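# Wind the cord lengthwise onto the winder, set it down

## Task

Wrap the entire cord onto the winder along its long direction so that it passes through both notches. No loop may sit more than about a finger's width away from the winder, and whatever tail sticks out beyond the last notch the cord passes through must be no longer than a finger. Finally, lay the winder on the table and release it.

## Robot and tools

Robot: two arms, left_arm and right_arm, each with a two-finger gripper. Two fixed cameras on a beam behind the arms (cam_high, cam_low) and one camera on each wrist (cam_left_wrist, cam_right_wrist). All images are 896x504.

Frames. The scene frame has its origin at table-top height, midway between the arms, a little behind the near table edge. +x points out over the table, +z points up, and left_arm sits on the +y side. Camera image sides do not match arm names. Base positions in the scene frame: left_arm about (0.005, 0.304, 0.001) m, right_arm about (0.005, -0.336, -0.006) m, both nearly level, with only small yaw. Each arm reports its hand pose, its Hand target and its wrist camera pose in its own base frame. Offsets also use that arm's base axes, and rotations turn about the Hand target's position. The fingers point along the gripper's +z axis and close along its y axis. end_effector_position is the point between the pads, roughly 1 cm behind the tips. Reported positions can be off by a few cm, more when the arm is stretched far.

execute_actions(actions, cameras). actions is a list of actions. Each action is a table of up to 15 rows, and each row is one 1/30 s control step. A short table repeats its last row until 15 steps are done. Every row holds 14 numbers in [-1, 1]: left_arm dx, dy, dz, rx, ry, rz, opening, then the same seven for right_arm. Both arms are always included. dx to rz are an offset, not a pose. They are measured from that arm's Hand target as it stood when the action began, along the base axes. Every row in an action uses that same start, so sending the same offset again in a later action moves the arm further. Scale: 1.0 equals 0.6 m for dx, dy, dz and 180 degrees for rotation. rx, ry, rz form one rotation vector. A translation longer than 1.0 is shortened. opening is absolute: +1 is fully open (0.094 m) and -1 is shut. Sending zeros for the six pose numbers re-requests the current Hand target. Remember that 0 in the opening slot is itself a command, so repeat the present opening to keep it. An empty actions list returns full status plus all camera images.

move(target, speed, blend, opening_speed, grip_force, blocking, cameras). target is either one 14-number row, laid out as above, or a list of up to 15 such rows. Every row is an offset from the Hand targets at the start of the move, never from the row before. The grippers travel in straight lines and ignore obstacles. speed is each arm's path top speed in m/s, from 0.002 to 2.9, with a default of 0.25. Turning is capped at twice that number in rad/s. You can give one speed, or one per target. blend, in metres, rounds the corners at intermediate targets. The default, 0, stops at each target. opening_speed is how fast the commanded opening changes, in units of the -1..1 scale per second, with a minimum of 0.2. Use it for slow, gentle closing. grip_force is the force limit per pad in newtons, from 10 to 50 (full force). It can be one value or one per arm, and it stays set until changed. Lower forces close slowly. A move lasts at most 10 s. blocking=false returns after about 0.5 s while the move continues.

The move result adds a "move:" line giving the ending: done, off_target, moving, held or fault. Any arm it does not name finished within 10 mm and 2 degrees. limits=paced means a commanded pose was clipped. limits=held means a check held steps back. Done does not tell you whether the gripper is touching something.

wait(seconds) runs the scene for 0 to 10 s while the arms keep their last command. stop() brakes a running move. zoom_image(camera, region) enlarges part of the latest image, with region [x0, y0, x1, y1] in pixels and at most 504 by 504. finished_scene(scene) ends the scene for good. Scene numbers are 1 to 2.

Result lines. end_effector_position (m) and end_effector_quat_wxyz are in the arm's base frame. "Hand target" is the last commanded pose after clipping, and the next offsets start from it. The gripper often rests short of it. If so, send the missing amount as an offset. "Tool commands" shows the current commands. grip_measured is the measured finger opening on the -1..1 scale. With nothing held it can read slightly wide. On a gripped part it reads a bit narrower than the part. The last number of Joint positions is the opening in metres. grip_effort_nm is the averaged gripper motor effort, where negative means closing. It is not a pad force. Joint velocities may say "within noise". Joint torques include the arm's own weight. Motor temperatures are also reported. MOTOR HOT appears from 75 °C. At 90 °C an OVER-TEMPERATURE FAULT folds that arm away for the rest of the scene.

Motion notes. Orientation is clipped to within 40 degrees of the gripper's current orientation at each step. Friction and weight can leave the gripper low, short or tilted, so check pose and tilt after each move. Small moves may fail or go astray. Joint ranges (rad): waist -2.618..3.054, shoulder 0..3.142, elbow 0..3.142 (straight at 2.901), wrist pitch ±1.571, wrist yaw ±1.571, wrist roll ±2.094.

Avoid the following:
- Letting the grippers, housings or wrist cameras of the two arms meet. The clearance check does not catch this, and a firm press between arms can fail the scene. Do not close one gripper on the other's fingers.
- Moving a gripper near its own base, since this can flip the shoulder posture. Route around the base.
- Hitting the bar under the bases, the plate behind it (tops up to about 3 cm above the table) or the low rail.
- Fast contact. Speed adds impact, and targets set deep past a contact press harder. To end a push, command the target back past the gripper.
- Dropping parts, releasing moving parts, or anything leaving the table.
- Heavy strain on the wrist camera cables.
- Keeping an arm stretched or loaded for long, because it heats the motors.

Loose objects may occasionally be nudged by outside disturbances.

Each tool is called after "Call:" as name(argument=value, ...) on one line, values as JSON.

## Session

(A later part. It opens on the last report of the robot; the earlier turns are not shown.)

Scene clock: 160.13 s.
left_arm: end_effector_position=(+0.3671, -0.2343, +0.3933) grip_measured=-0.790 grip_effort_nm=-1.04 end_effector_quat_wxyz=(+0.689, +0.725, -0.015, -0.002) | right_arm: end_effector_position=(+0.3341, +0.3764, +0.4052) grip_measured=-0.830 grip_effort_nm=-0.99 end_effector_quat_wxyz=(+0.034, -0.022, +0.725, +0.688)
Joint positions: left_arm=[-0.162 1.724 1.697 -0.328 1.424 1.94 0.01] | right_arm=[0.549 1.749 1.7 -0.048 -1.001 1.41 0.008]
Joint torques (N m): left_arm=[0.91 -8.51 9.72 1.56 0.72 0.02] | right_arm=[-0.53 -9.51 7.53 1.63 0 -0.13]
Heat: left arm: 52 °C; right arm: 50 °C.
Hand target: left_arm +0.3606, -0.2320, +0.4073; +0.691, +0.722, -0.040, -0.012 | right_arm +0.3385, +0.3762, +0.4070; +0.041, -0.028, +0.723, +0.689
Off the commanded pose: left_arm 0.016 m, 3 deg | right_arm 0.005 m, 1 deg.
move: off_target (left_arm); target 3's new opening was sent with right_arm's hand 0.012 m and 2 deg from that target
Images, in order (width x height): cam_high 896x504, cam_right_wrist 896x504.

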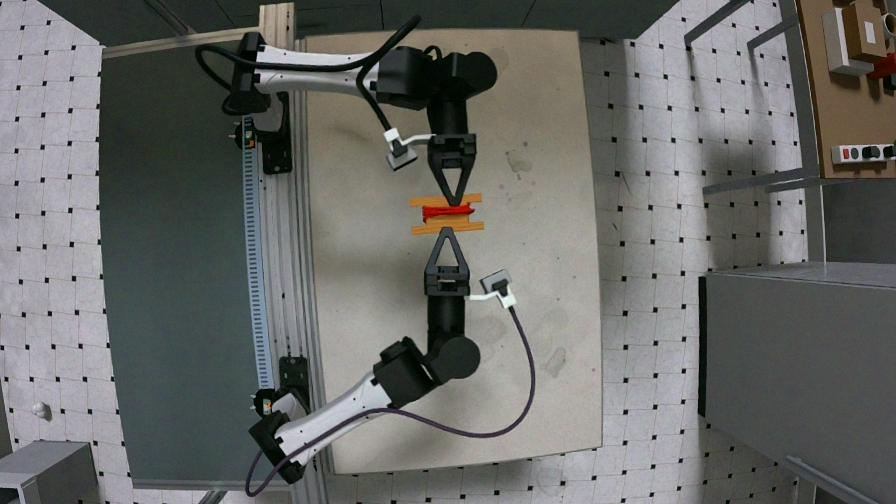

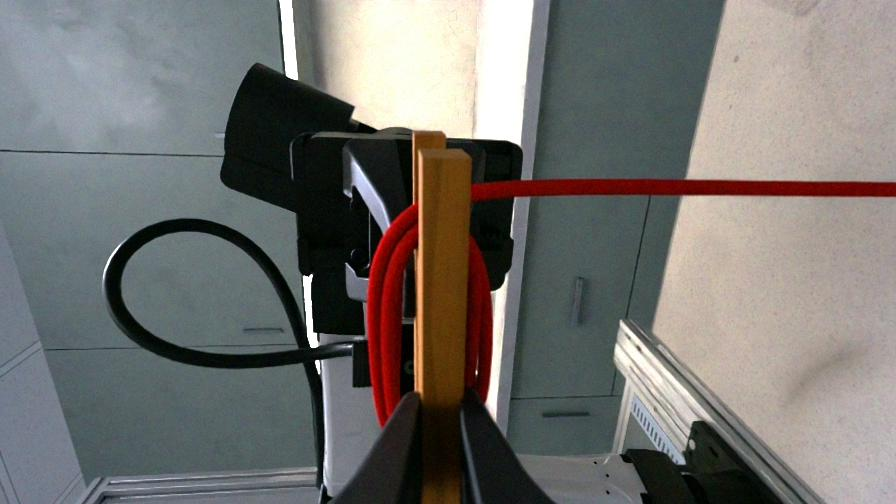

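Call:
move(target=[[0,0,0,0,0,0,0.3,0,0,0,0,0,0,-1],[-0.004,0.1,0,0,0,0,1,0,0,0,0,0,0,-1],[-0.004,0.1,-0.004,0.026,0.5,0.01,1,0,0,0,0.0275,-0.4995,-0.0275,-1],[-0.004,0.1,-0.004,0.051,0.99,0.02,1,0,0,0,0,-0.9965,-0.0549,-1]], blend=[0,0.03,0.02,0], speed=0.5, cameras=["cam_left_wrist","cam_high"])

Call:
zoom_image(camera="cam_high", region=[360, 130, 500, 270])

Scene clock: 170.80 s.
left_arm: end_effector_position=(+0.3584, -0.1722, +0.3978) grip_measured=+0.998 grip_effort_nm=0.12 end_effector_quat_wxyz=(+0.030, +0.021, +0.716, -0.697) | right_arm: end_effector_position=(+0.3349, +0.3789, +0.4053) grip_measured=-0.831 grip_effort_nm=-0.99 end_effector_quat_wxyz=(+0.759, -0.650, -0.029, -0.020)
Joint positions: left_arm=[0.005 1.914 2.13 -1.499 1.544 -0.216 0.094] | right_arm=[0.549 1.776 1.475 0.6 -1.019 -1.386 0.008]
Joint torques (N m): left_arm=[0.39 -8.9 6.94 0.77 0.9 -0.08] | right_arm=[-0.95 -10.02 6.91 1.44 0.03 -0.05]
Heat: left arm: 52 °C; right arm: 50 °C.
Hand target: left_arm +0.3582, -0.1720, +0.4050; +0.012, +0.034, +0.704, -0.709 | right_arm +0.3385, +0.3762, +0.4070; +0.760, -0.648, -0.037, -0.028
Off the commanded pose: left_arm 0.007 m, 3 deg | right_arm 0.005 m, 1 deg.
joint sent to its limit (left arm) — joint 5 (wrist yaw), upper limit. The joint targets still meet the commanded pose.
move: off_target (left_arm); blend cut to 0 m at target 2; target 2's new opening was sent with left_arm's hand 0.034 m and 10 deg from that target
Images, in order (width x height): cam_high 896x504, cam_left_wrist 896x504.

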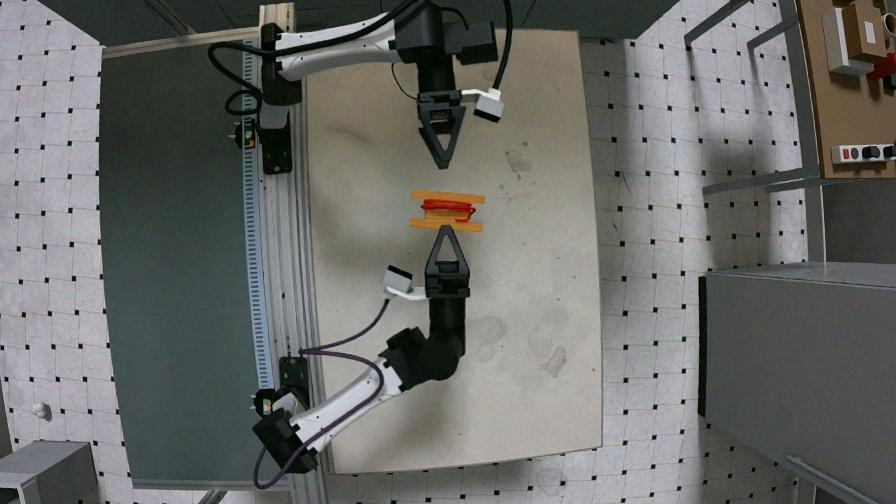

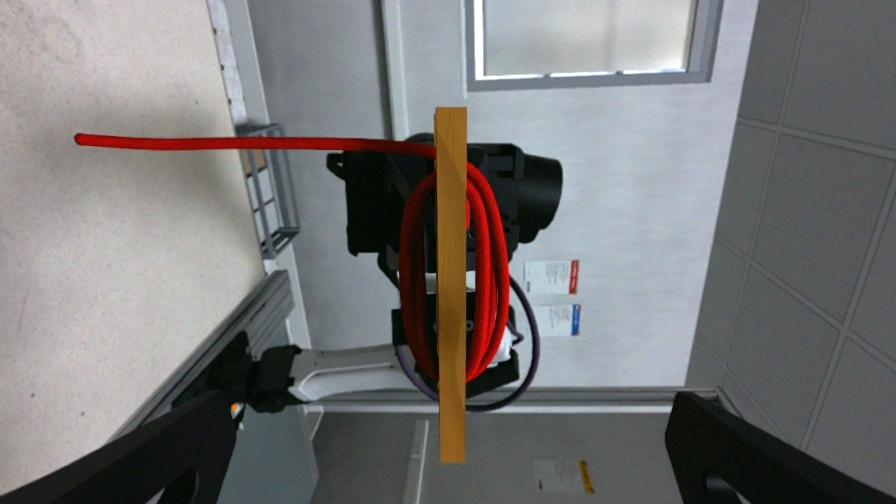

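Scaled by 3.600 from the camera's 896x504 image, which has a finer 1280x720 frame.

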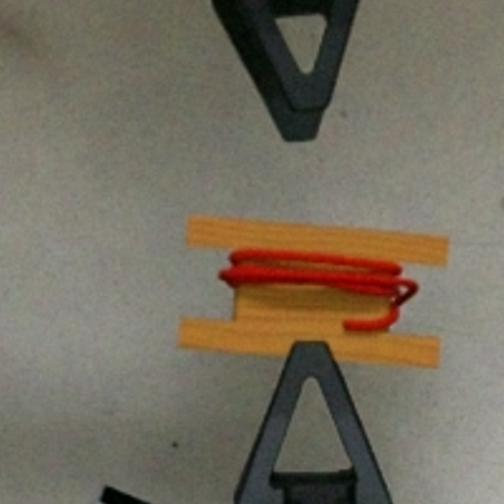

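Call:
move(target=[[0,-0.03,-0.008,-0.006,0,0.01,1,0,0,0,-0.035,0,0.02,-1],[0,-0.101,-0.008,-0.01,0,0.01,1,0,0,0,-0.035,0,0.02,-1]], speed=0.25, blend=[0.01,0], cameras=["cam_left_wrist","cam_high"])

Call:
zoom_image(camera="cam_high", region=[360, 130, 500, 270])

Scene clock: 175.17 s.
left_arm: end_effector_position=(+0.3534, -0.2334, +0.3942) grip_measured=+0.998 grip_effort_nm=0.12 end_effector_quat_wxyz=(-0.045, +0.061, +0.713, -0.697) | right_arm: end_effector_position=(+0.3336, +0.3767, +0.4047) grip_measured=-0.831 grip_effort_nm=-0.99 end_effector_quat_wxyz=(+0.727, -0.684, -0.058, -0.002)
Joint positions: left_arm=[-0.16 2.013 2.247 -1.43 1.544 -0.355 0.094] | right_arm=[0.53 1.791 1.607 0.314 -1.119 -1.541 0.008]
Joint torques (N m): left_arm=[0.84 -10.11 7.21 1.5 0.57 -0.08] | right_arm=[-0.64 -9.47 8.8 1.1 -0.06 -0.05]
Heat: left arm: 52 °C; right arm: 50 °C.
Hand target: left_arm +0.3582, -0.2326, +0.4000; +0.023, +0.023, +0.693, -0.720 | right_arm +0.3384, +0.3763, +0.4070; +0.724, -0.687, -0.059, -0.002
Off the commanded pose: left_arm 0.008 m, 10 deg | right_arm 0.005 m, 0 deg.
move: off_target (left_arm)
Images, in order (width x height): cam_high 896x504, cam_left_wrist 896x504.

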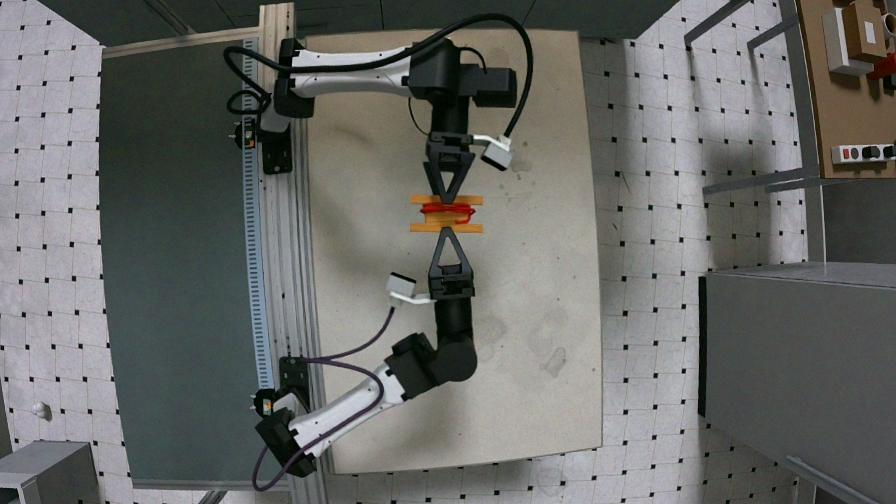

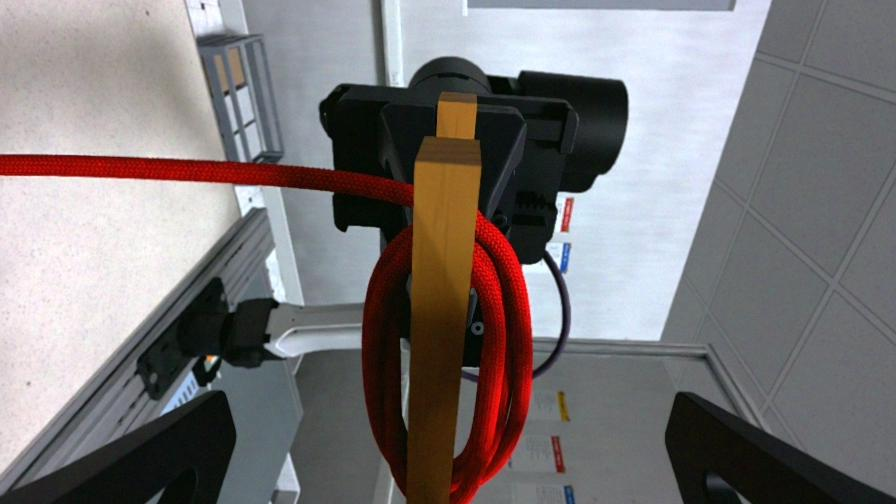

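Scaled by 3.600 from the camera's 896x504 image, which has a finer 1280x720 frame.

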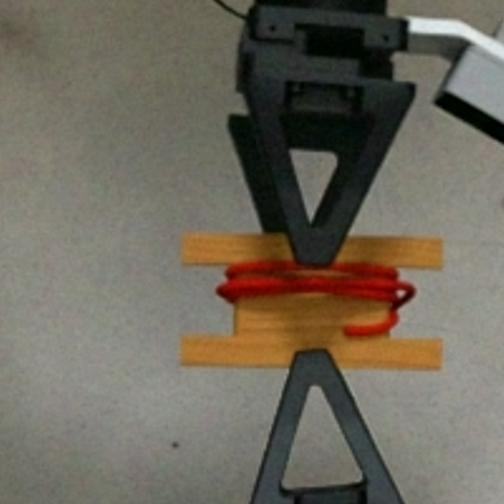

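Call:
move(target=[[0.006,-0.002,-0.01,0,0,0,1,0,0,0,0,0,0,-1],[0.006,-0.002,-0.01,0,0,0,-1,0,0,0,0,0,0,-1]], speed=0.15, opening_speed=1.5, cameras=["cam_left_wrist"])

Call:
move(target=[[0,0,0,0,0,0,-1,0,0,0,0,0,0,0.3],[0,0,0,0,0,0,-1,0,-0.125,0,0,0,0,1],[0,0,0,-0.007,-0.49,0.009,-1,0,-0.125,0,-0.02,0.5,0,1],[0,0,0,-0.014,-0.979,0.018,-1,0,-0.125,0,-0.042,0.996,0,1]], blend=[0,0.03,0.02,0], speed=0.5, cameras=["cam_right_wrist","cam_high","cam_low"])

Call:
zoom_image(camera="cam_high", region=[360, 130, 500, 270])

Scene clock: 182.00 s.
left_arm: end_effector_position=(+0.3573, -0.2340, +0.3963) grip_measured=-0.786 grip_effort_nm=-1.04 end_effector_quat_wxyz=(-0.028, +0.078, +0.711, -0.698) | right_arm: end_effector_position=(+0.3335, +0.3768, +0.4059) grip_measured=-0.831 grip_effort_nm=-0.99 end_effector_quat_wxyz=(+0.727, -0.684, -0.057, +0.000)
Joint positions: left_arm=[-0.16 2.012 2.247 -1.373 1.545 -0.364 0.01] | right_arm=[0.53 1.792 1.612 0.311 -1.121 -1.535 0.008]
Joint torques (N m): left_arm=[0.66 -10.47 5.03 1.5 0.45 -0.14] | right_arm=[-0.65 -9.59 8.49 1.1 -0.05 -0.05]
Heat: left arm: 51 °C; right arm: 50 °C.
Hand target: left_arm +0.3617, -0.2338, +0.3942; +0.024, +0.023, +0.693, -0.720 | right_arm +0.3384, +0.3763, +0.4071; +0.724, -0.687, -0.059, -0.002
Off the commanded pose: left_arm 0.005 m, 9 deg | right_arm 0.005 m, 1 deg.
move: off_target (left_arm); target 2's new opening was sent with left_arm's hand 0.006 m and 9 deg from that target
Images, in order (width x height): cam_left_wrist 896x504.

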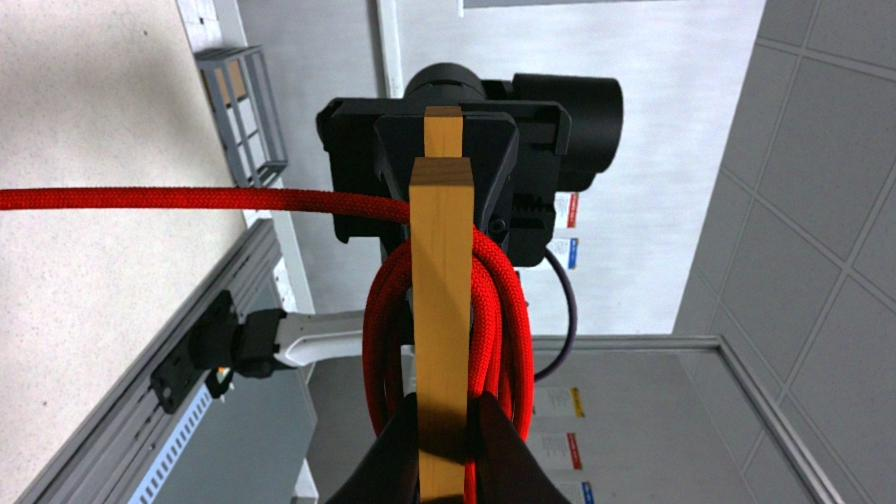

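Scene clock: 190.67 s.
left_arm: end_effector_position=(+0.3743, -0.2349, +0.3770) grip_measured=-0.786 grip_effort_nm=-1.04 end_effector_quat_wxyz=(+0.692, +0.721, +0.028, -0.039) | right_arm: end_effector_position=(+0.3442, +0.3005, +0.3980) grip_measured=+0.998 grip_effort_nm=0.12 end_effector_quat_wxyz=(+0.043, -0.031, +0.723, +0.688)
Joint positions: left_arm=[-0.16 1.725 1.602 -0.15 1.423 1.746 0.01] | right_arm=[0.356 1.651 1.568 -0.048 -1.193 1.343 0.094]
Joint torques (N m): left_arm=[0.23 -12.81 5.07 2.6 0.31 -0.02] | right_arm=[0.31 -10.02 8.44 1.2 -0.17 0.08]
Heat: left arm: 53 °C; right arm: 51 °C.
Hand target: left_arm +0.3618, -0.2338, +0.3941; +0.707, +0.707, -0.011, -0.010 | right_arm +0.3384, +0.3013, +0.4071; +0.034, -0.036, +0.723, +0.689
Off the commanded pose: left_arm 0.021 m, 6 deg | right_arm 0.011 m, 1 deg.
move: off_target (left_arm, right_arm); blend cut to 0 m at target 2; target 2's new opening was sent with right_arm's hand 0.013 m and 2 deg from that target
Images, in order (width x height): cam_high 896x504, cam_low 896x504, cam_right_wrist 896x504.

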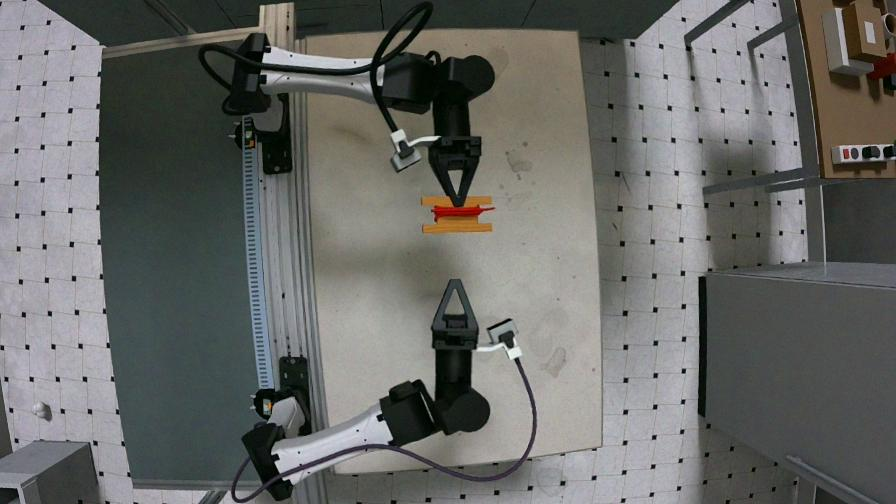

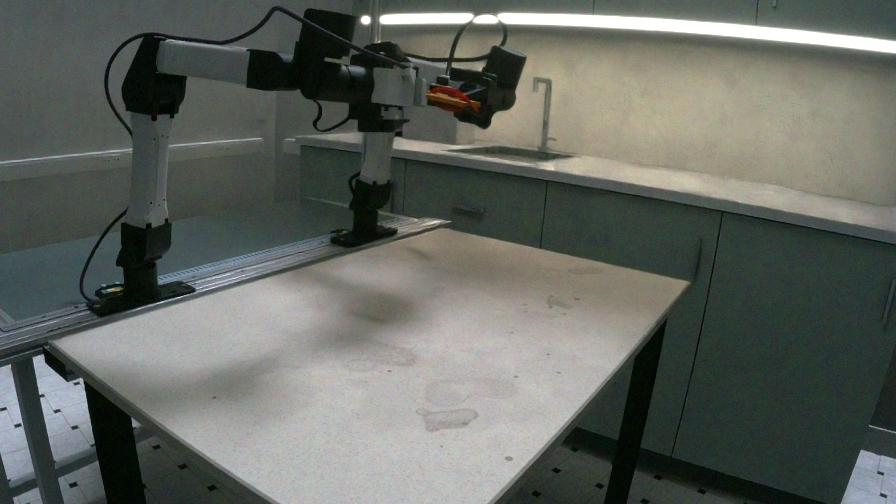

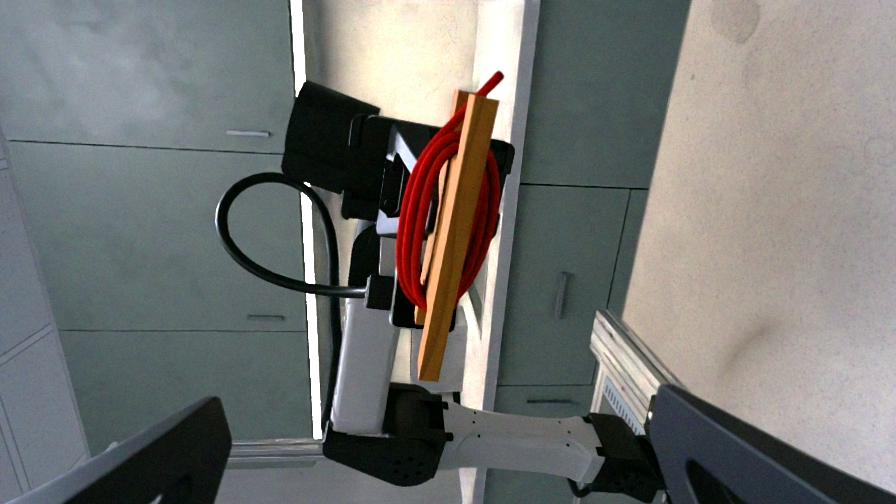

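Scaled by 3.600 from the camera's 896x504 image, which has a finer 1280x720 frame.

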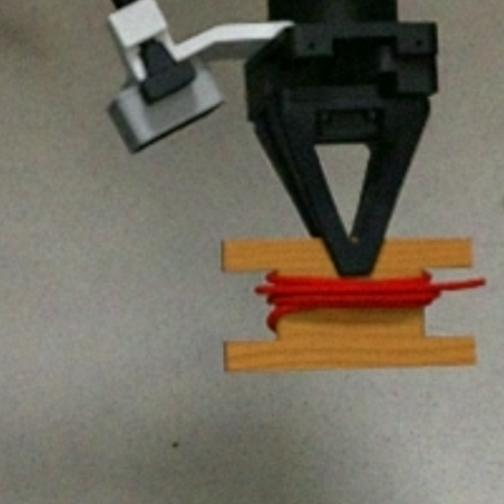

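Call:
move(target=[[0,0,-0.35,0,-0.05,0,-1,0.03,0.02,-0.05,-0.2,0,0,0.5],[0,0,-0.497,0,-0.05,0,-1,0.081,0.184,-0.345,-0.5,0,-0.01,0.5]], blend=[0.04,0], cameras=["cam_right_wrist","cam_low"])

Scene clock: 200.43 s.
left_arm: end_effector_position=(+0.3670, -0.2337, +0.1000) grip_measured=-0.786 grip_effort_nm=-1.04 end_effector_quat_wxyz=(+0.699, +0.710, -0.067, +0.056) | right_arm: end_effector_position=(+0.3777, +0.4040, +0.1930) grip_measured=+0.502 grip_effort_nm=-0.04 end_effector_quat_wxyz=(+0.176, -0.040, +0.971, +0.156)
Joint positions: left_arm=[-0.16 2.189 0.909 1.167 1.424 1.855 0.01] | right_arm=[0.828 2.491 2.84 -1.445 0.028 0.739 0.071]
Joint torques (N m): left_arm=[0.21 -9.18 3.02 2.37 0.14 -0.32] | right_arm=[0.24 -14.48 6.99 1.4 0.26 -0.02]
Heat: left arm: 54 °C; right arm: 52 °C.
Hand target: left_arm +0.3618, -0.2338, +0.0959; +0.704, +0.706, -0.066, +0.045 | right_arm +0.3870, +0.4117, +0.2000; +0.008, -0.039, +0.999, -0.025
Off the commanded pose: left_arm 0.007 m, 1 deg | right_arm 0.014 m, 29 deg.
elbow stopped short (right arm): the move would have taken joint 3 (elbow) straighter than the controller allows.
move: off_target (right_arm)
Images, in order (width x height): cam_low 896x504, cam_right_wrist 896x504.

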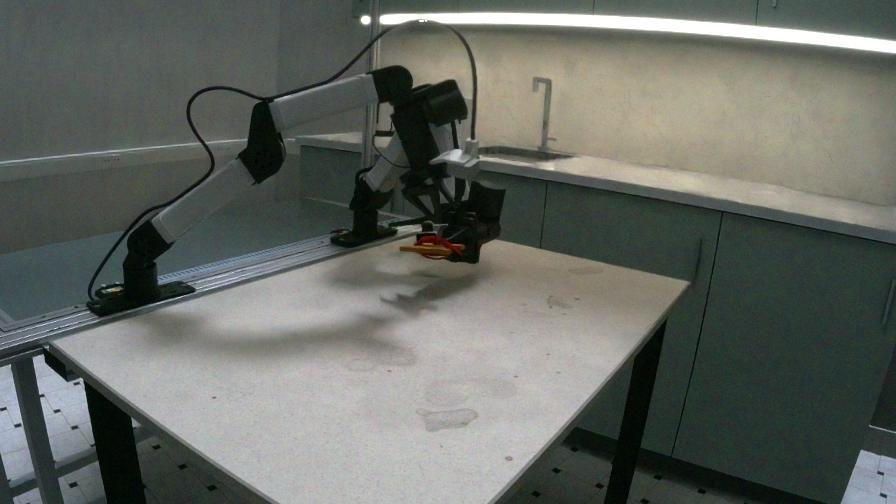

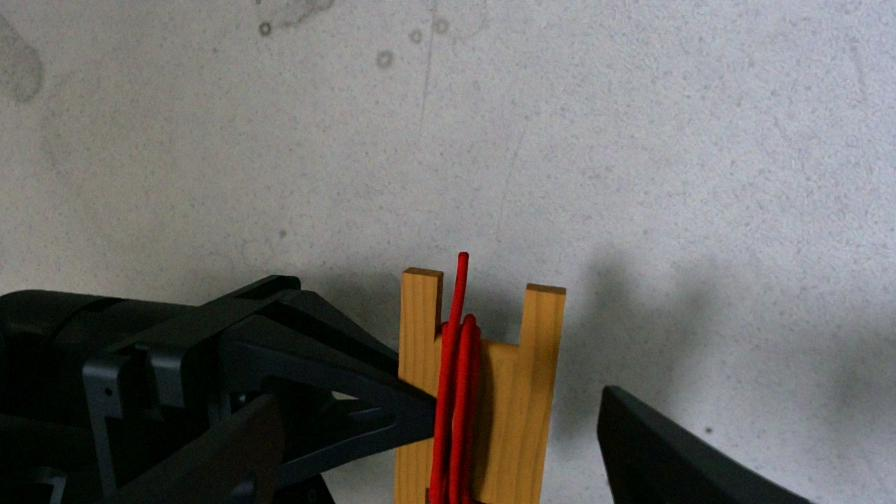

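Call:
move(target=[0,0,0,0,0,0,-1,-0.01,-0.02,-0.095,0,0,-0.03,0.5], speed=0.15, cameras=["cam_right_wrist","cam_low"])

Scene clock: 204.60 s.
left_arm: end_effector_position=(+0.3670, -0.2337, +0.1000) grip_measured=-0.786 grip_effort_nm=-1.04 end_effector_quat_wxyz=(+0.699, +0.710, -0.067, +0.056) | right_arm: end_effector_position=(+0.3786, +0.4030, +0.1454) grip_measured=+0.502 grip_effort_nm=-0.04 end_effector_quat_wxyz=(+0.138, -0.004, +0.983, +0.122)
Joint positions: left_arm=[-0.16 2.189 0.909 1.167 1.424 1.855 0.01] | right_arm=[0.828 2.576 2.84 -1.467 0.036 0.814 0.071]
Joint torques (N m): left_arm=[0.24 -9.55 3.04 2.16 0.15 -0.21] | right_arm=[-0.28 -14.49 7.08 0.67 0.21 0.13]
Heat: left arm: 54 °C; right arm: 54 °C.
Hand target: left_arm +0.3617, -0.2338, +0.0959; +0.701, +0.708, -0.067, +0.045 | right_arm +0.3810, +0.3997, +0.1429; +0.007, +0.008, +1.000, -0.025
Off the commanded pose: left_arm 0.007 m, 1 deg | right_arm 0.005 m, 23 deg.
elbow stopped short (right arm): the move would have taken joint 3 (elbow) straighter than the controller allows.
move: off_target (right_arm)
Images, in order (width x height): cam_low 896x504, cam_right_wrist 896x504.

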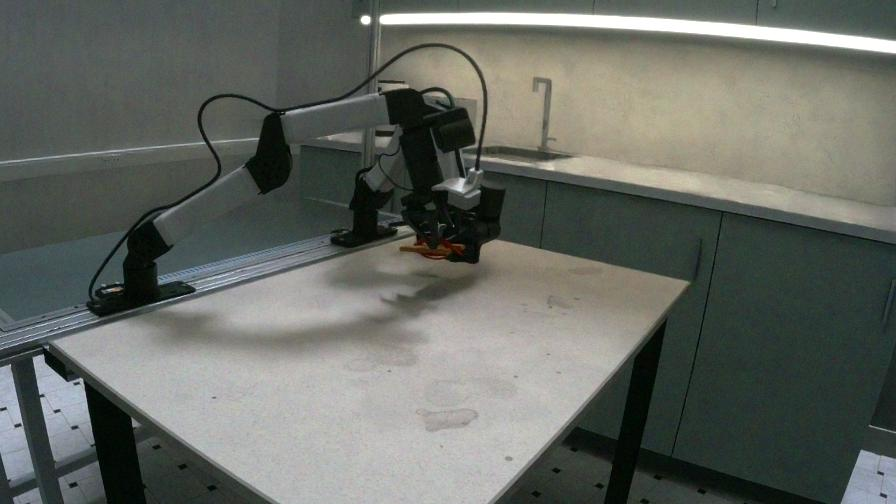

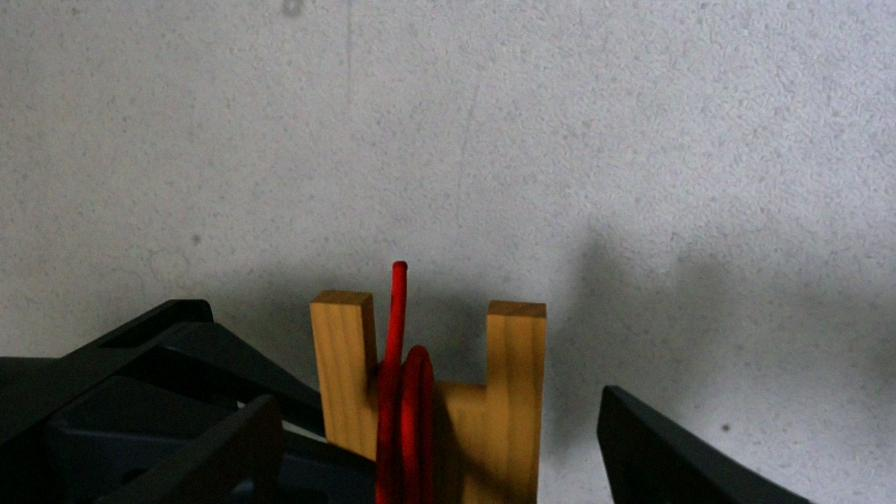

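Call:
move(target=[0,0,0,0,0,0,-1,0.004,0.002,-0.043,0,0,0,0.5], speed=0.1, cameras=["cam_right_wrist","cam_low"])

Call:
zoom_image(camera="cam_low", region=[370, 180, 520, 300])

Scene clock: 208.23 s.
left_arm: end_effector_position=(+0.3670, -0.2337, +0.1000) grip_measured=-0.786 grip_effort_nm=-1.04 end_effector_quat_wxyz=(+0.699, +0.710, -0.067, +0.056) | right_arm: end_effector_position=(+0.3793, +0.4038, +0.1270) grip_measured=+0.502 grip_effort_nm=-0.05 end_effector_quat_wxyz=(+0.126, -0.003, +0.986, +0.110)
Joint positions: left_arm=[-0.16 2.189 0.909 1.167 1.424 1.855 0.01] | right_arm=[0.828 2.613 2.844 -1.468 0.036 0.815 0.071]
Joint torques (N m): left_arm=[0.21 -9.55 3.03 2.17 0.15 -0.21] | right_arm=[-0.47 -13.52 6.75 0.7 0.19 0.13]
Motor temperatures (°C): left_arm=[28 54 41 44 29 29 28] | right_arm=[28 55 47 31 25 28 29]
Heat: left arm: 54 °C; right arm: 55 °C.
Hand target: left_arm +0.3617, -0.2338, +0.0959; +0.701, +0.708, -0.067, +0.045 | right_arm +0.3834, +0.4009, +0.1171; +0.007, +0.008, +1.000, -0.025
Off the commanded pose: left_arm 0.007 m, 1 deg | right_arm 0.011 m, 21 deg.
elbow stopped short (right arm): the move would have taken joint 3 (elbow) straighter than the controller allows.
move: off_target (right_arm)
Images, in order (width x height): cam_low 896x504, cam_right_wrist 896x504.

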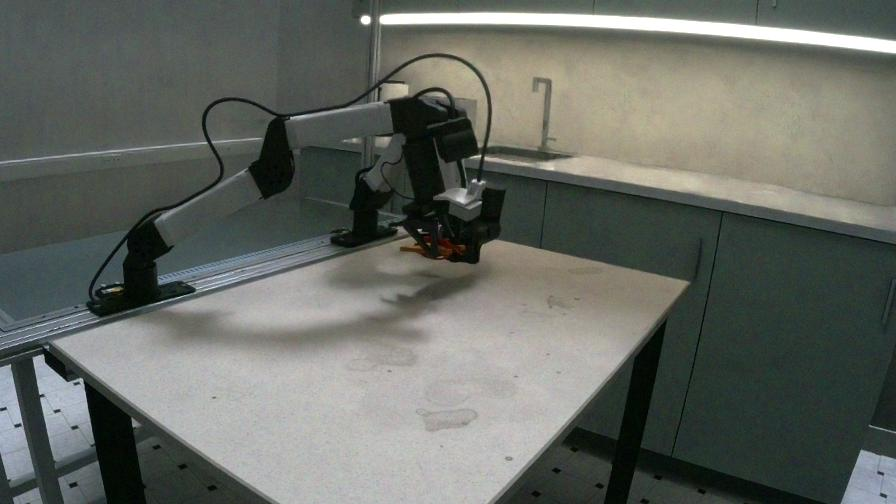

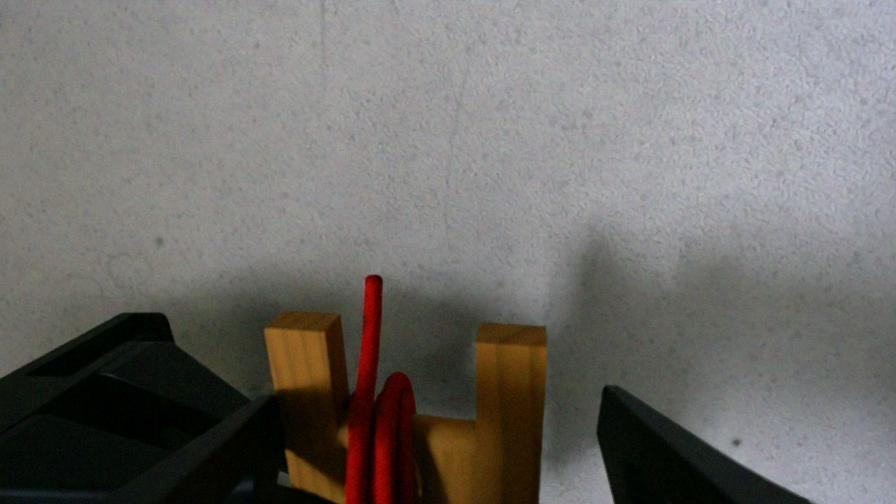

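Scaled by 3.360 from the camera's 896x504 image, which has a finer 1280x720 frame.

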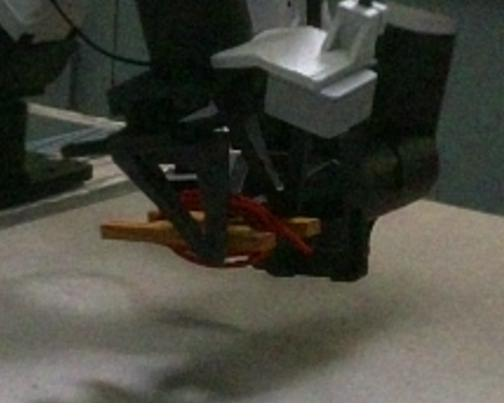

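Call:
move(target=[[0,0,0,0,0,0,-1,0.004,0.013,0.004,0,0,0,0.5],[0,0,0,0,0,0,-1,0.004,0.013,-0.015,0,0,0,0.5]], speed=0.06, cameras=["cam_right_wrist"])

Scene clock: 215.70 s.
left_arm: end_effector_position=(+0.3671, -0.2337, +0.0966) grip_measured=-0.786 grip_effort_nm=-1.04 end_effector_quat_wxyz=(+0.699, +0.711, -0.063, +0.053) | right_arm: end_effector_position=(+0.3808, +0.4058, +0.1223) grip_measured=+0.502 grip_effort_nm=-0.05 end_effector_quat_wxyz=(+0.125, -0.001, +0.986, +0.110)
Joint positions: left_arm=[-0.16 2.198 0.909 1.167 1.423 1.855 0.01] | right_arm=[0.828 2.627 2.852 -1.462 0.034 0.82 0.071]
Joint torques (N m): left_arm=[0.21 -10.33 3 2.19 0.15 -0.22] | right_arm=[0.09 -12.9 6.23 0.93 0.21 0.13]
Motor temperatures (°C): left_arm=[28 55 40 45 29 29 28] | right_arm=[28 55 47 31 25 28 29]
Heat: left arm: 55 °C; right arm: 55 °C.
Hand target: left_arm +0.3617, -0.2338, +0.0960; +0.701, +0.708, -0.067, +0.045 | right_arm +0.3858, +0.4087, +0.1082; +0.007, +0.008, +1.000, -0.025
Off the commanded pose: left_arm 0.006 m, 1 deg | right_arm 0.015 m, 21 deg.
elbow stopped short (right arm): the move would have taken joint 3 (elbow) straighter than the controller allows.
move: off_target (right_arm)
Images, in order (width x height): cam_right_wrist 896x504.

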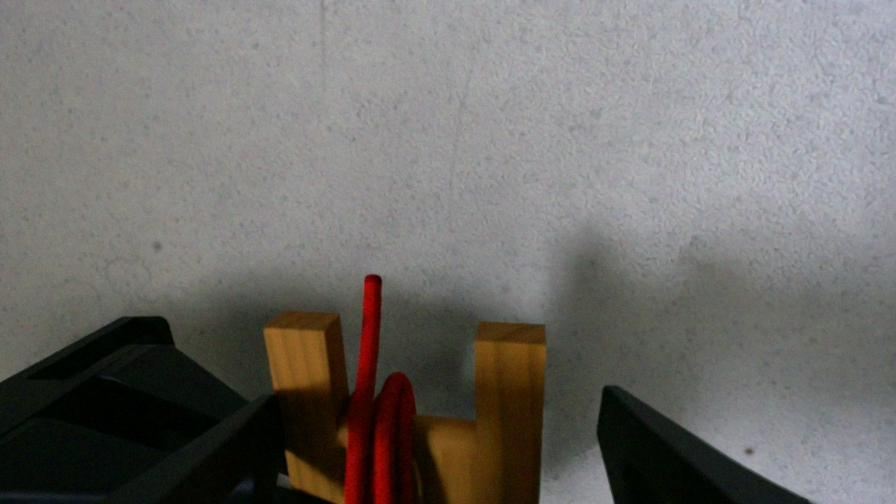

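Call:
move(target=[[0,0,0,0,0,0,-1,0,-0.004,0.05,0,0,0,0.5],[0,0,0,0,0,0,-1,0.0,0.012,0.045,0,0,0,0.65]], speed=0.08, cameras=["cam_right_wrist"])

Scene clock: 222.83 s.
left_arm: end_effector_position=(+0.3669, -0.2337, +0.0967) grip_measured=-0.786 grip_effort_nm=-1.05 end_effector_quat_wxyz=(+0.699, +0.710, -0.064, +0.052) | right_arm: end_effector_position=(+0.3811, +0.4080, +0.1230) grip_measured=+0.648 grip_effort_nm=0.12 end_effector_quat_wxyz=(+0.127, +0.001, +0.985, +0.114)
Joint positions: left_arm=[-0.16 2.198 0.909 1.167 1.424 1.855 0.01] | right_arm=[0.83 2.627 2.852 -1.454 0.034 0.826 0.077]
Joint torques (N m): left_arm=[0.25 -10.32 3 2.19 0.15 -0.22] | right_arm=[0.64 -17.4 6.24 1.11 0.23 0.13]
Motor temperatures (°C): left_arm=[27 54 39 45 29 29 29] | right_arm=[28 60 47 31 25 28 29]
Heat: left arm: 54 °C; right arm: 60 °C.
Hand target: left_arm +0.3617, -0.2338, +0.0960; +0.701, +0.708, -0.067, +0.045 | right_arm +0.3858, +0.4159, +0.1352; +0.007, +0.008, +1.000, -0.025
Off the commanded pose: left_arm 0.005 m, 1 deg | right_arm 0.015 m, 21 deg.
elbow stopped short (right arm): the move would have taken joint 3 (elbow) straighter than the controller allows.
move: off_target (right_arm); target 2's new opening was sent with right_arm's hand 0.015 m and 21 deg from that target
Images, in order (width x height): cam_right_wrist 896x504.

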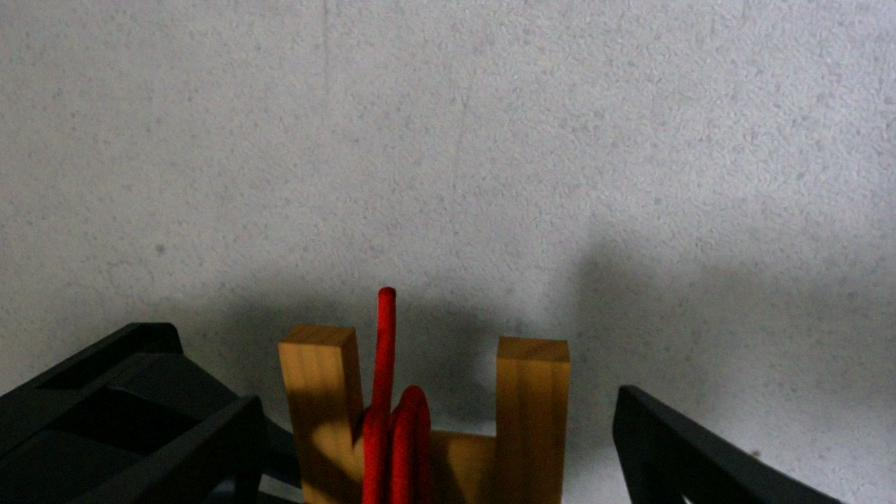

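Call:
move(target=[0,0,0,0,0,0,-1,0,0,-0.025,0,0,0,0.65], speed=0.04, cameras=["cam_right_wrist"])

Scene clock: 232.87 s.
left_arm: end_effector_position=(+0.3669, -0.2337, +0.0967) grip_measured=-0.786 grip_effort_nm=-1.04 end_effector_quat_wxyz=(+0.699, +0.710, -0.064, +0.052) | right_arm: end_effector_position=(+0.3811, +0.4080, +0.1230) grip_measured=+0.648 grip_effort_nm=0.12 end_effector_quat_wxyz=(+0.127, +0.001, +0.985, +0.114)
Joint positions: left_arm=[-0.16 2.198 0.909 1.167 1.424 1.855 0.01] | right_arm=[0.83 2.627 2.852 -1.454 0.034 0.826 0.077]
Joint velocities: left_arm=[within noise] | right_arm=[-0.017 -0.012 -0.027 -0.007 0.037 -0.154 0]
Joint torques (N m): left_arm=[0.21 -10.33 3.02 2.19 0.15 -0.22] | right_arm=[0.64 -14.72 6.24 1.1 0.22 0.13]
Motor temperatures (°C): left_arm=[27 53 38 45 28 29 29] | right_arm=[28 64 46 30 25 28 29]
Heat: left arm: 53 °C; right arm: 64 °C.
Hand target: left_arm +0.3617, -0.2338, +0.0960; +0.701, +0.708, -0.067, +0.045 | right_arm +0.3858, +0.4159, +0.1202; +0.007, +0.008, +1.000, -0.025
Off the commanded pose: left_arm 0.005 m, 1 deg | right_arm 0.010 m, 21 deg.
elbow stopped short (right arm): the move would have taken joint 3 (elbow) straighter than the controller allows.
move: off_target (right_arm)
Images, in order (width x height): cam_right_wrist 896x504.

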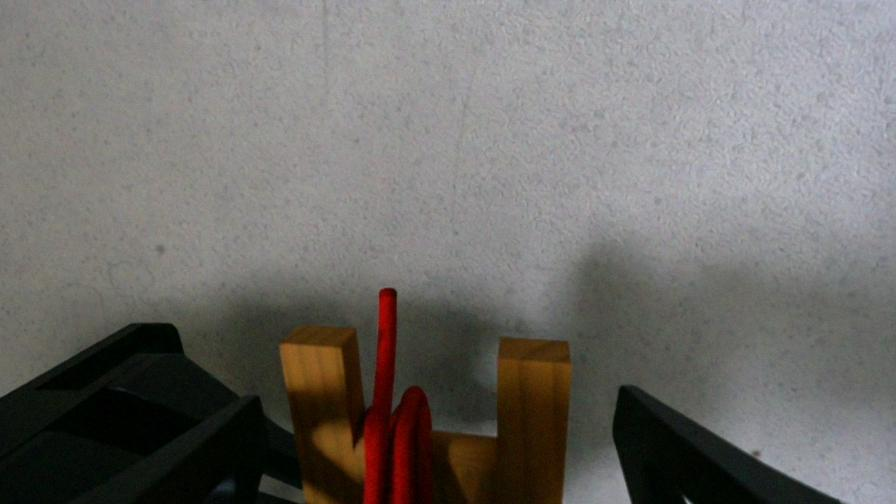

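Call:
move(target=[0,0,0,0,0,0,-1,0,0,-0.02,0,0,0,0.65], speed=0.04, cameras=["cam_right_wrist","cam_low"])

Scene clock: 239.03 s.
left_arm: end_effector_position=(+0.3669, -0.2337, +0.0967) grip_measured=-0.786 grip_effort_nm=-1.04 end_effector_quat_wxyz=(+0.699, +0.710, -0.064, +0.052) | right_arm: end_effector_position=(+0.3811, +0.4080, +0.1123) grip_measured=+0.648 grip_effort_nm=0.12 end_effector_quat_wxyz=(+0.121, +0.001, +0.987, +0.106)
Joint positions: left_arm=[-0.16 2.198 0.909 1.167 1.424 1.855 0.01] | right_arm=[0.83 2.647 2.852 -1.454 0.034 0.828 0.077]
Joint torques (N m): left_arm=[0.21 -10.33 3.02 2.18 0.15 -0.22] | right_arm=[0.62 -14.64 6.24 1.06 0.22 0.13]
Motor temperatures (°C): left_arm=[27 53 38 46 28 29 29] | right_arm=[28 65 46 30 25 28 29]
Heat: left arm: 53 °C; right arm: 65 °C.
Hand target: left_arm +0.3617, -0.2338, +0.0960; +0.701, +0.708, -0.067, +0.045 | right_arm +0.3858, +0.4159, +0.1082; +0.007, +0.008, +1.000, -0.025
Off the commanded pose: left_arm 0.005 m, 1 deg | right_arm 0.010 m, 20 deg.
elbow stopped short (right arm): the move would have taken joint 3 (elbow) straighter than the controller allows.
move: off_target (right_arm)
Images, in order (width x height): cam_low 896x504, cam_right_wrist 896x504.

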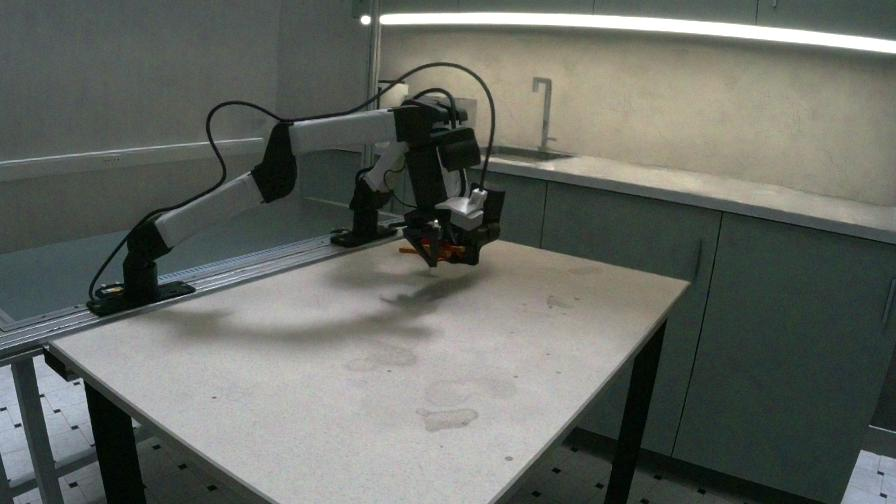

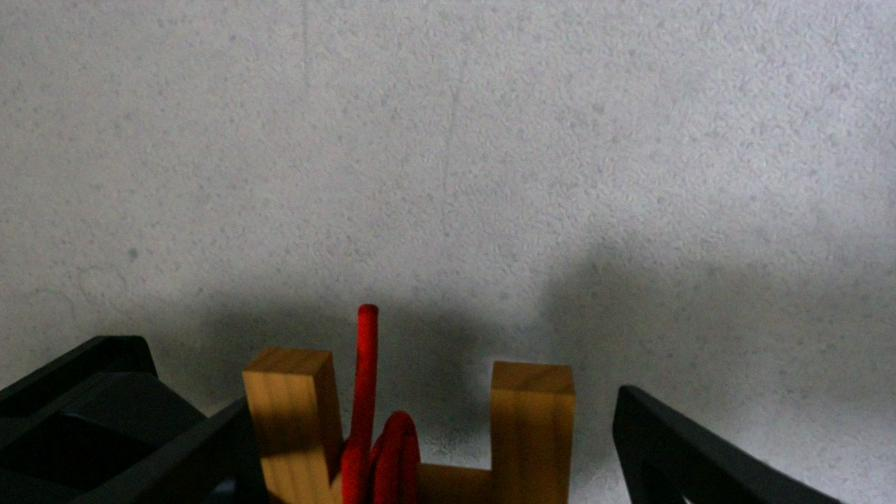

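Call:
move(target=[[0,0,0,0,0,0,-1,0,0.006,-0.004,0,0,0,0.65],[0,0,0,0,0,0,-1,0,0.006,-0.004,0,0,0,0]], speed=0.04, opening_speed=0.5, cameras=["cam_right_wrist"])

Scene clock: 247.30 s.
left_arm: end_effector_position=(+0.3669, -0.2337, +0.0967) grip_measured=-0.786 grip_effort_nm=-1.04 end_effector_quat_wxyz=(+0.699, +0.710, -0.064, +0.052) | right_arm: end_effector_position=(+0.3809, +0.4132, +0.1115) grip_measured=+0.194 grip_effort_nm=-0.99 end_effector_quat_wxyz=(+0.124, +0.001, +0.986, +0.111)
Joint positions: left_arm=[-0.16 2.198 0.909 1.167 1.424 1.855 0.01] | right_arm=[0.837 2.65 2.852 -1.439 0.034 0.832 0.056]
Joint torques (N m): left_arm=[0.23 -10.33 3 2.18 0.14 -0.22] | right_arm=[0.42 -14.43 6.27 1.04 0.21 0.12]
Motor temperatures (°C): left_arm=[27 53 37 46 28 29 29] | right_arm=[28 63 46 30 25 28 29]
Heat: left arm: 53 °C; right arm: 63 °C.
Hand target: left_arm +0.3617, -0.2338, +0.0960; +0.701, +0.708, -0.067, +0.045 | right_arm +0.3859, +0.4195, +0.1057; +0.007, +0.008, +1.000, -0.025
Off the commanded pose: left_arm 0.005 m, 1 deg | right_arm 0.010 m, 21 deg.
elbow stopped short (right arm): the move would have taken joint 3 (elbow) straighter than the controller allows.
move: off_target (right_arm); target 2's new opening was sent with right_arm's hand 0.011 m and 20 deg from that target
Images, in order (width x height): cam_right_wrist 896x504.

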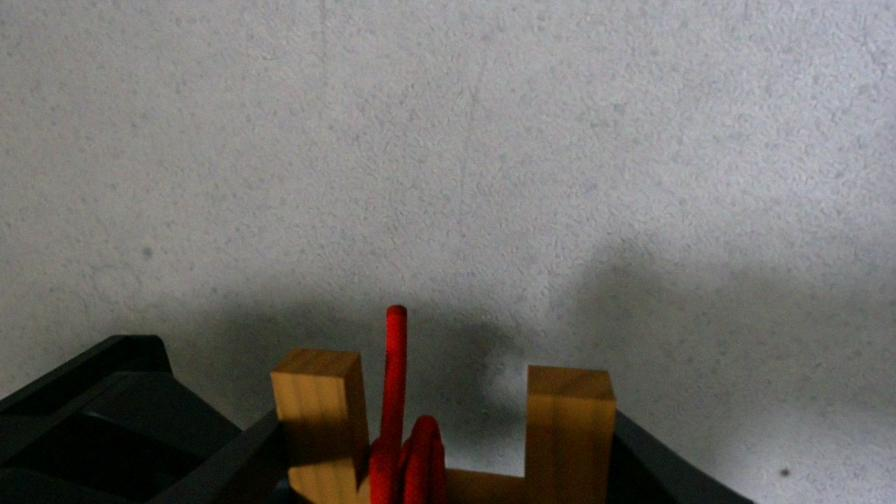

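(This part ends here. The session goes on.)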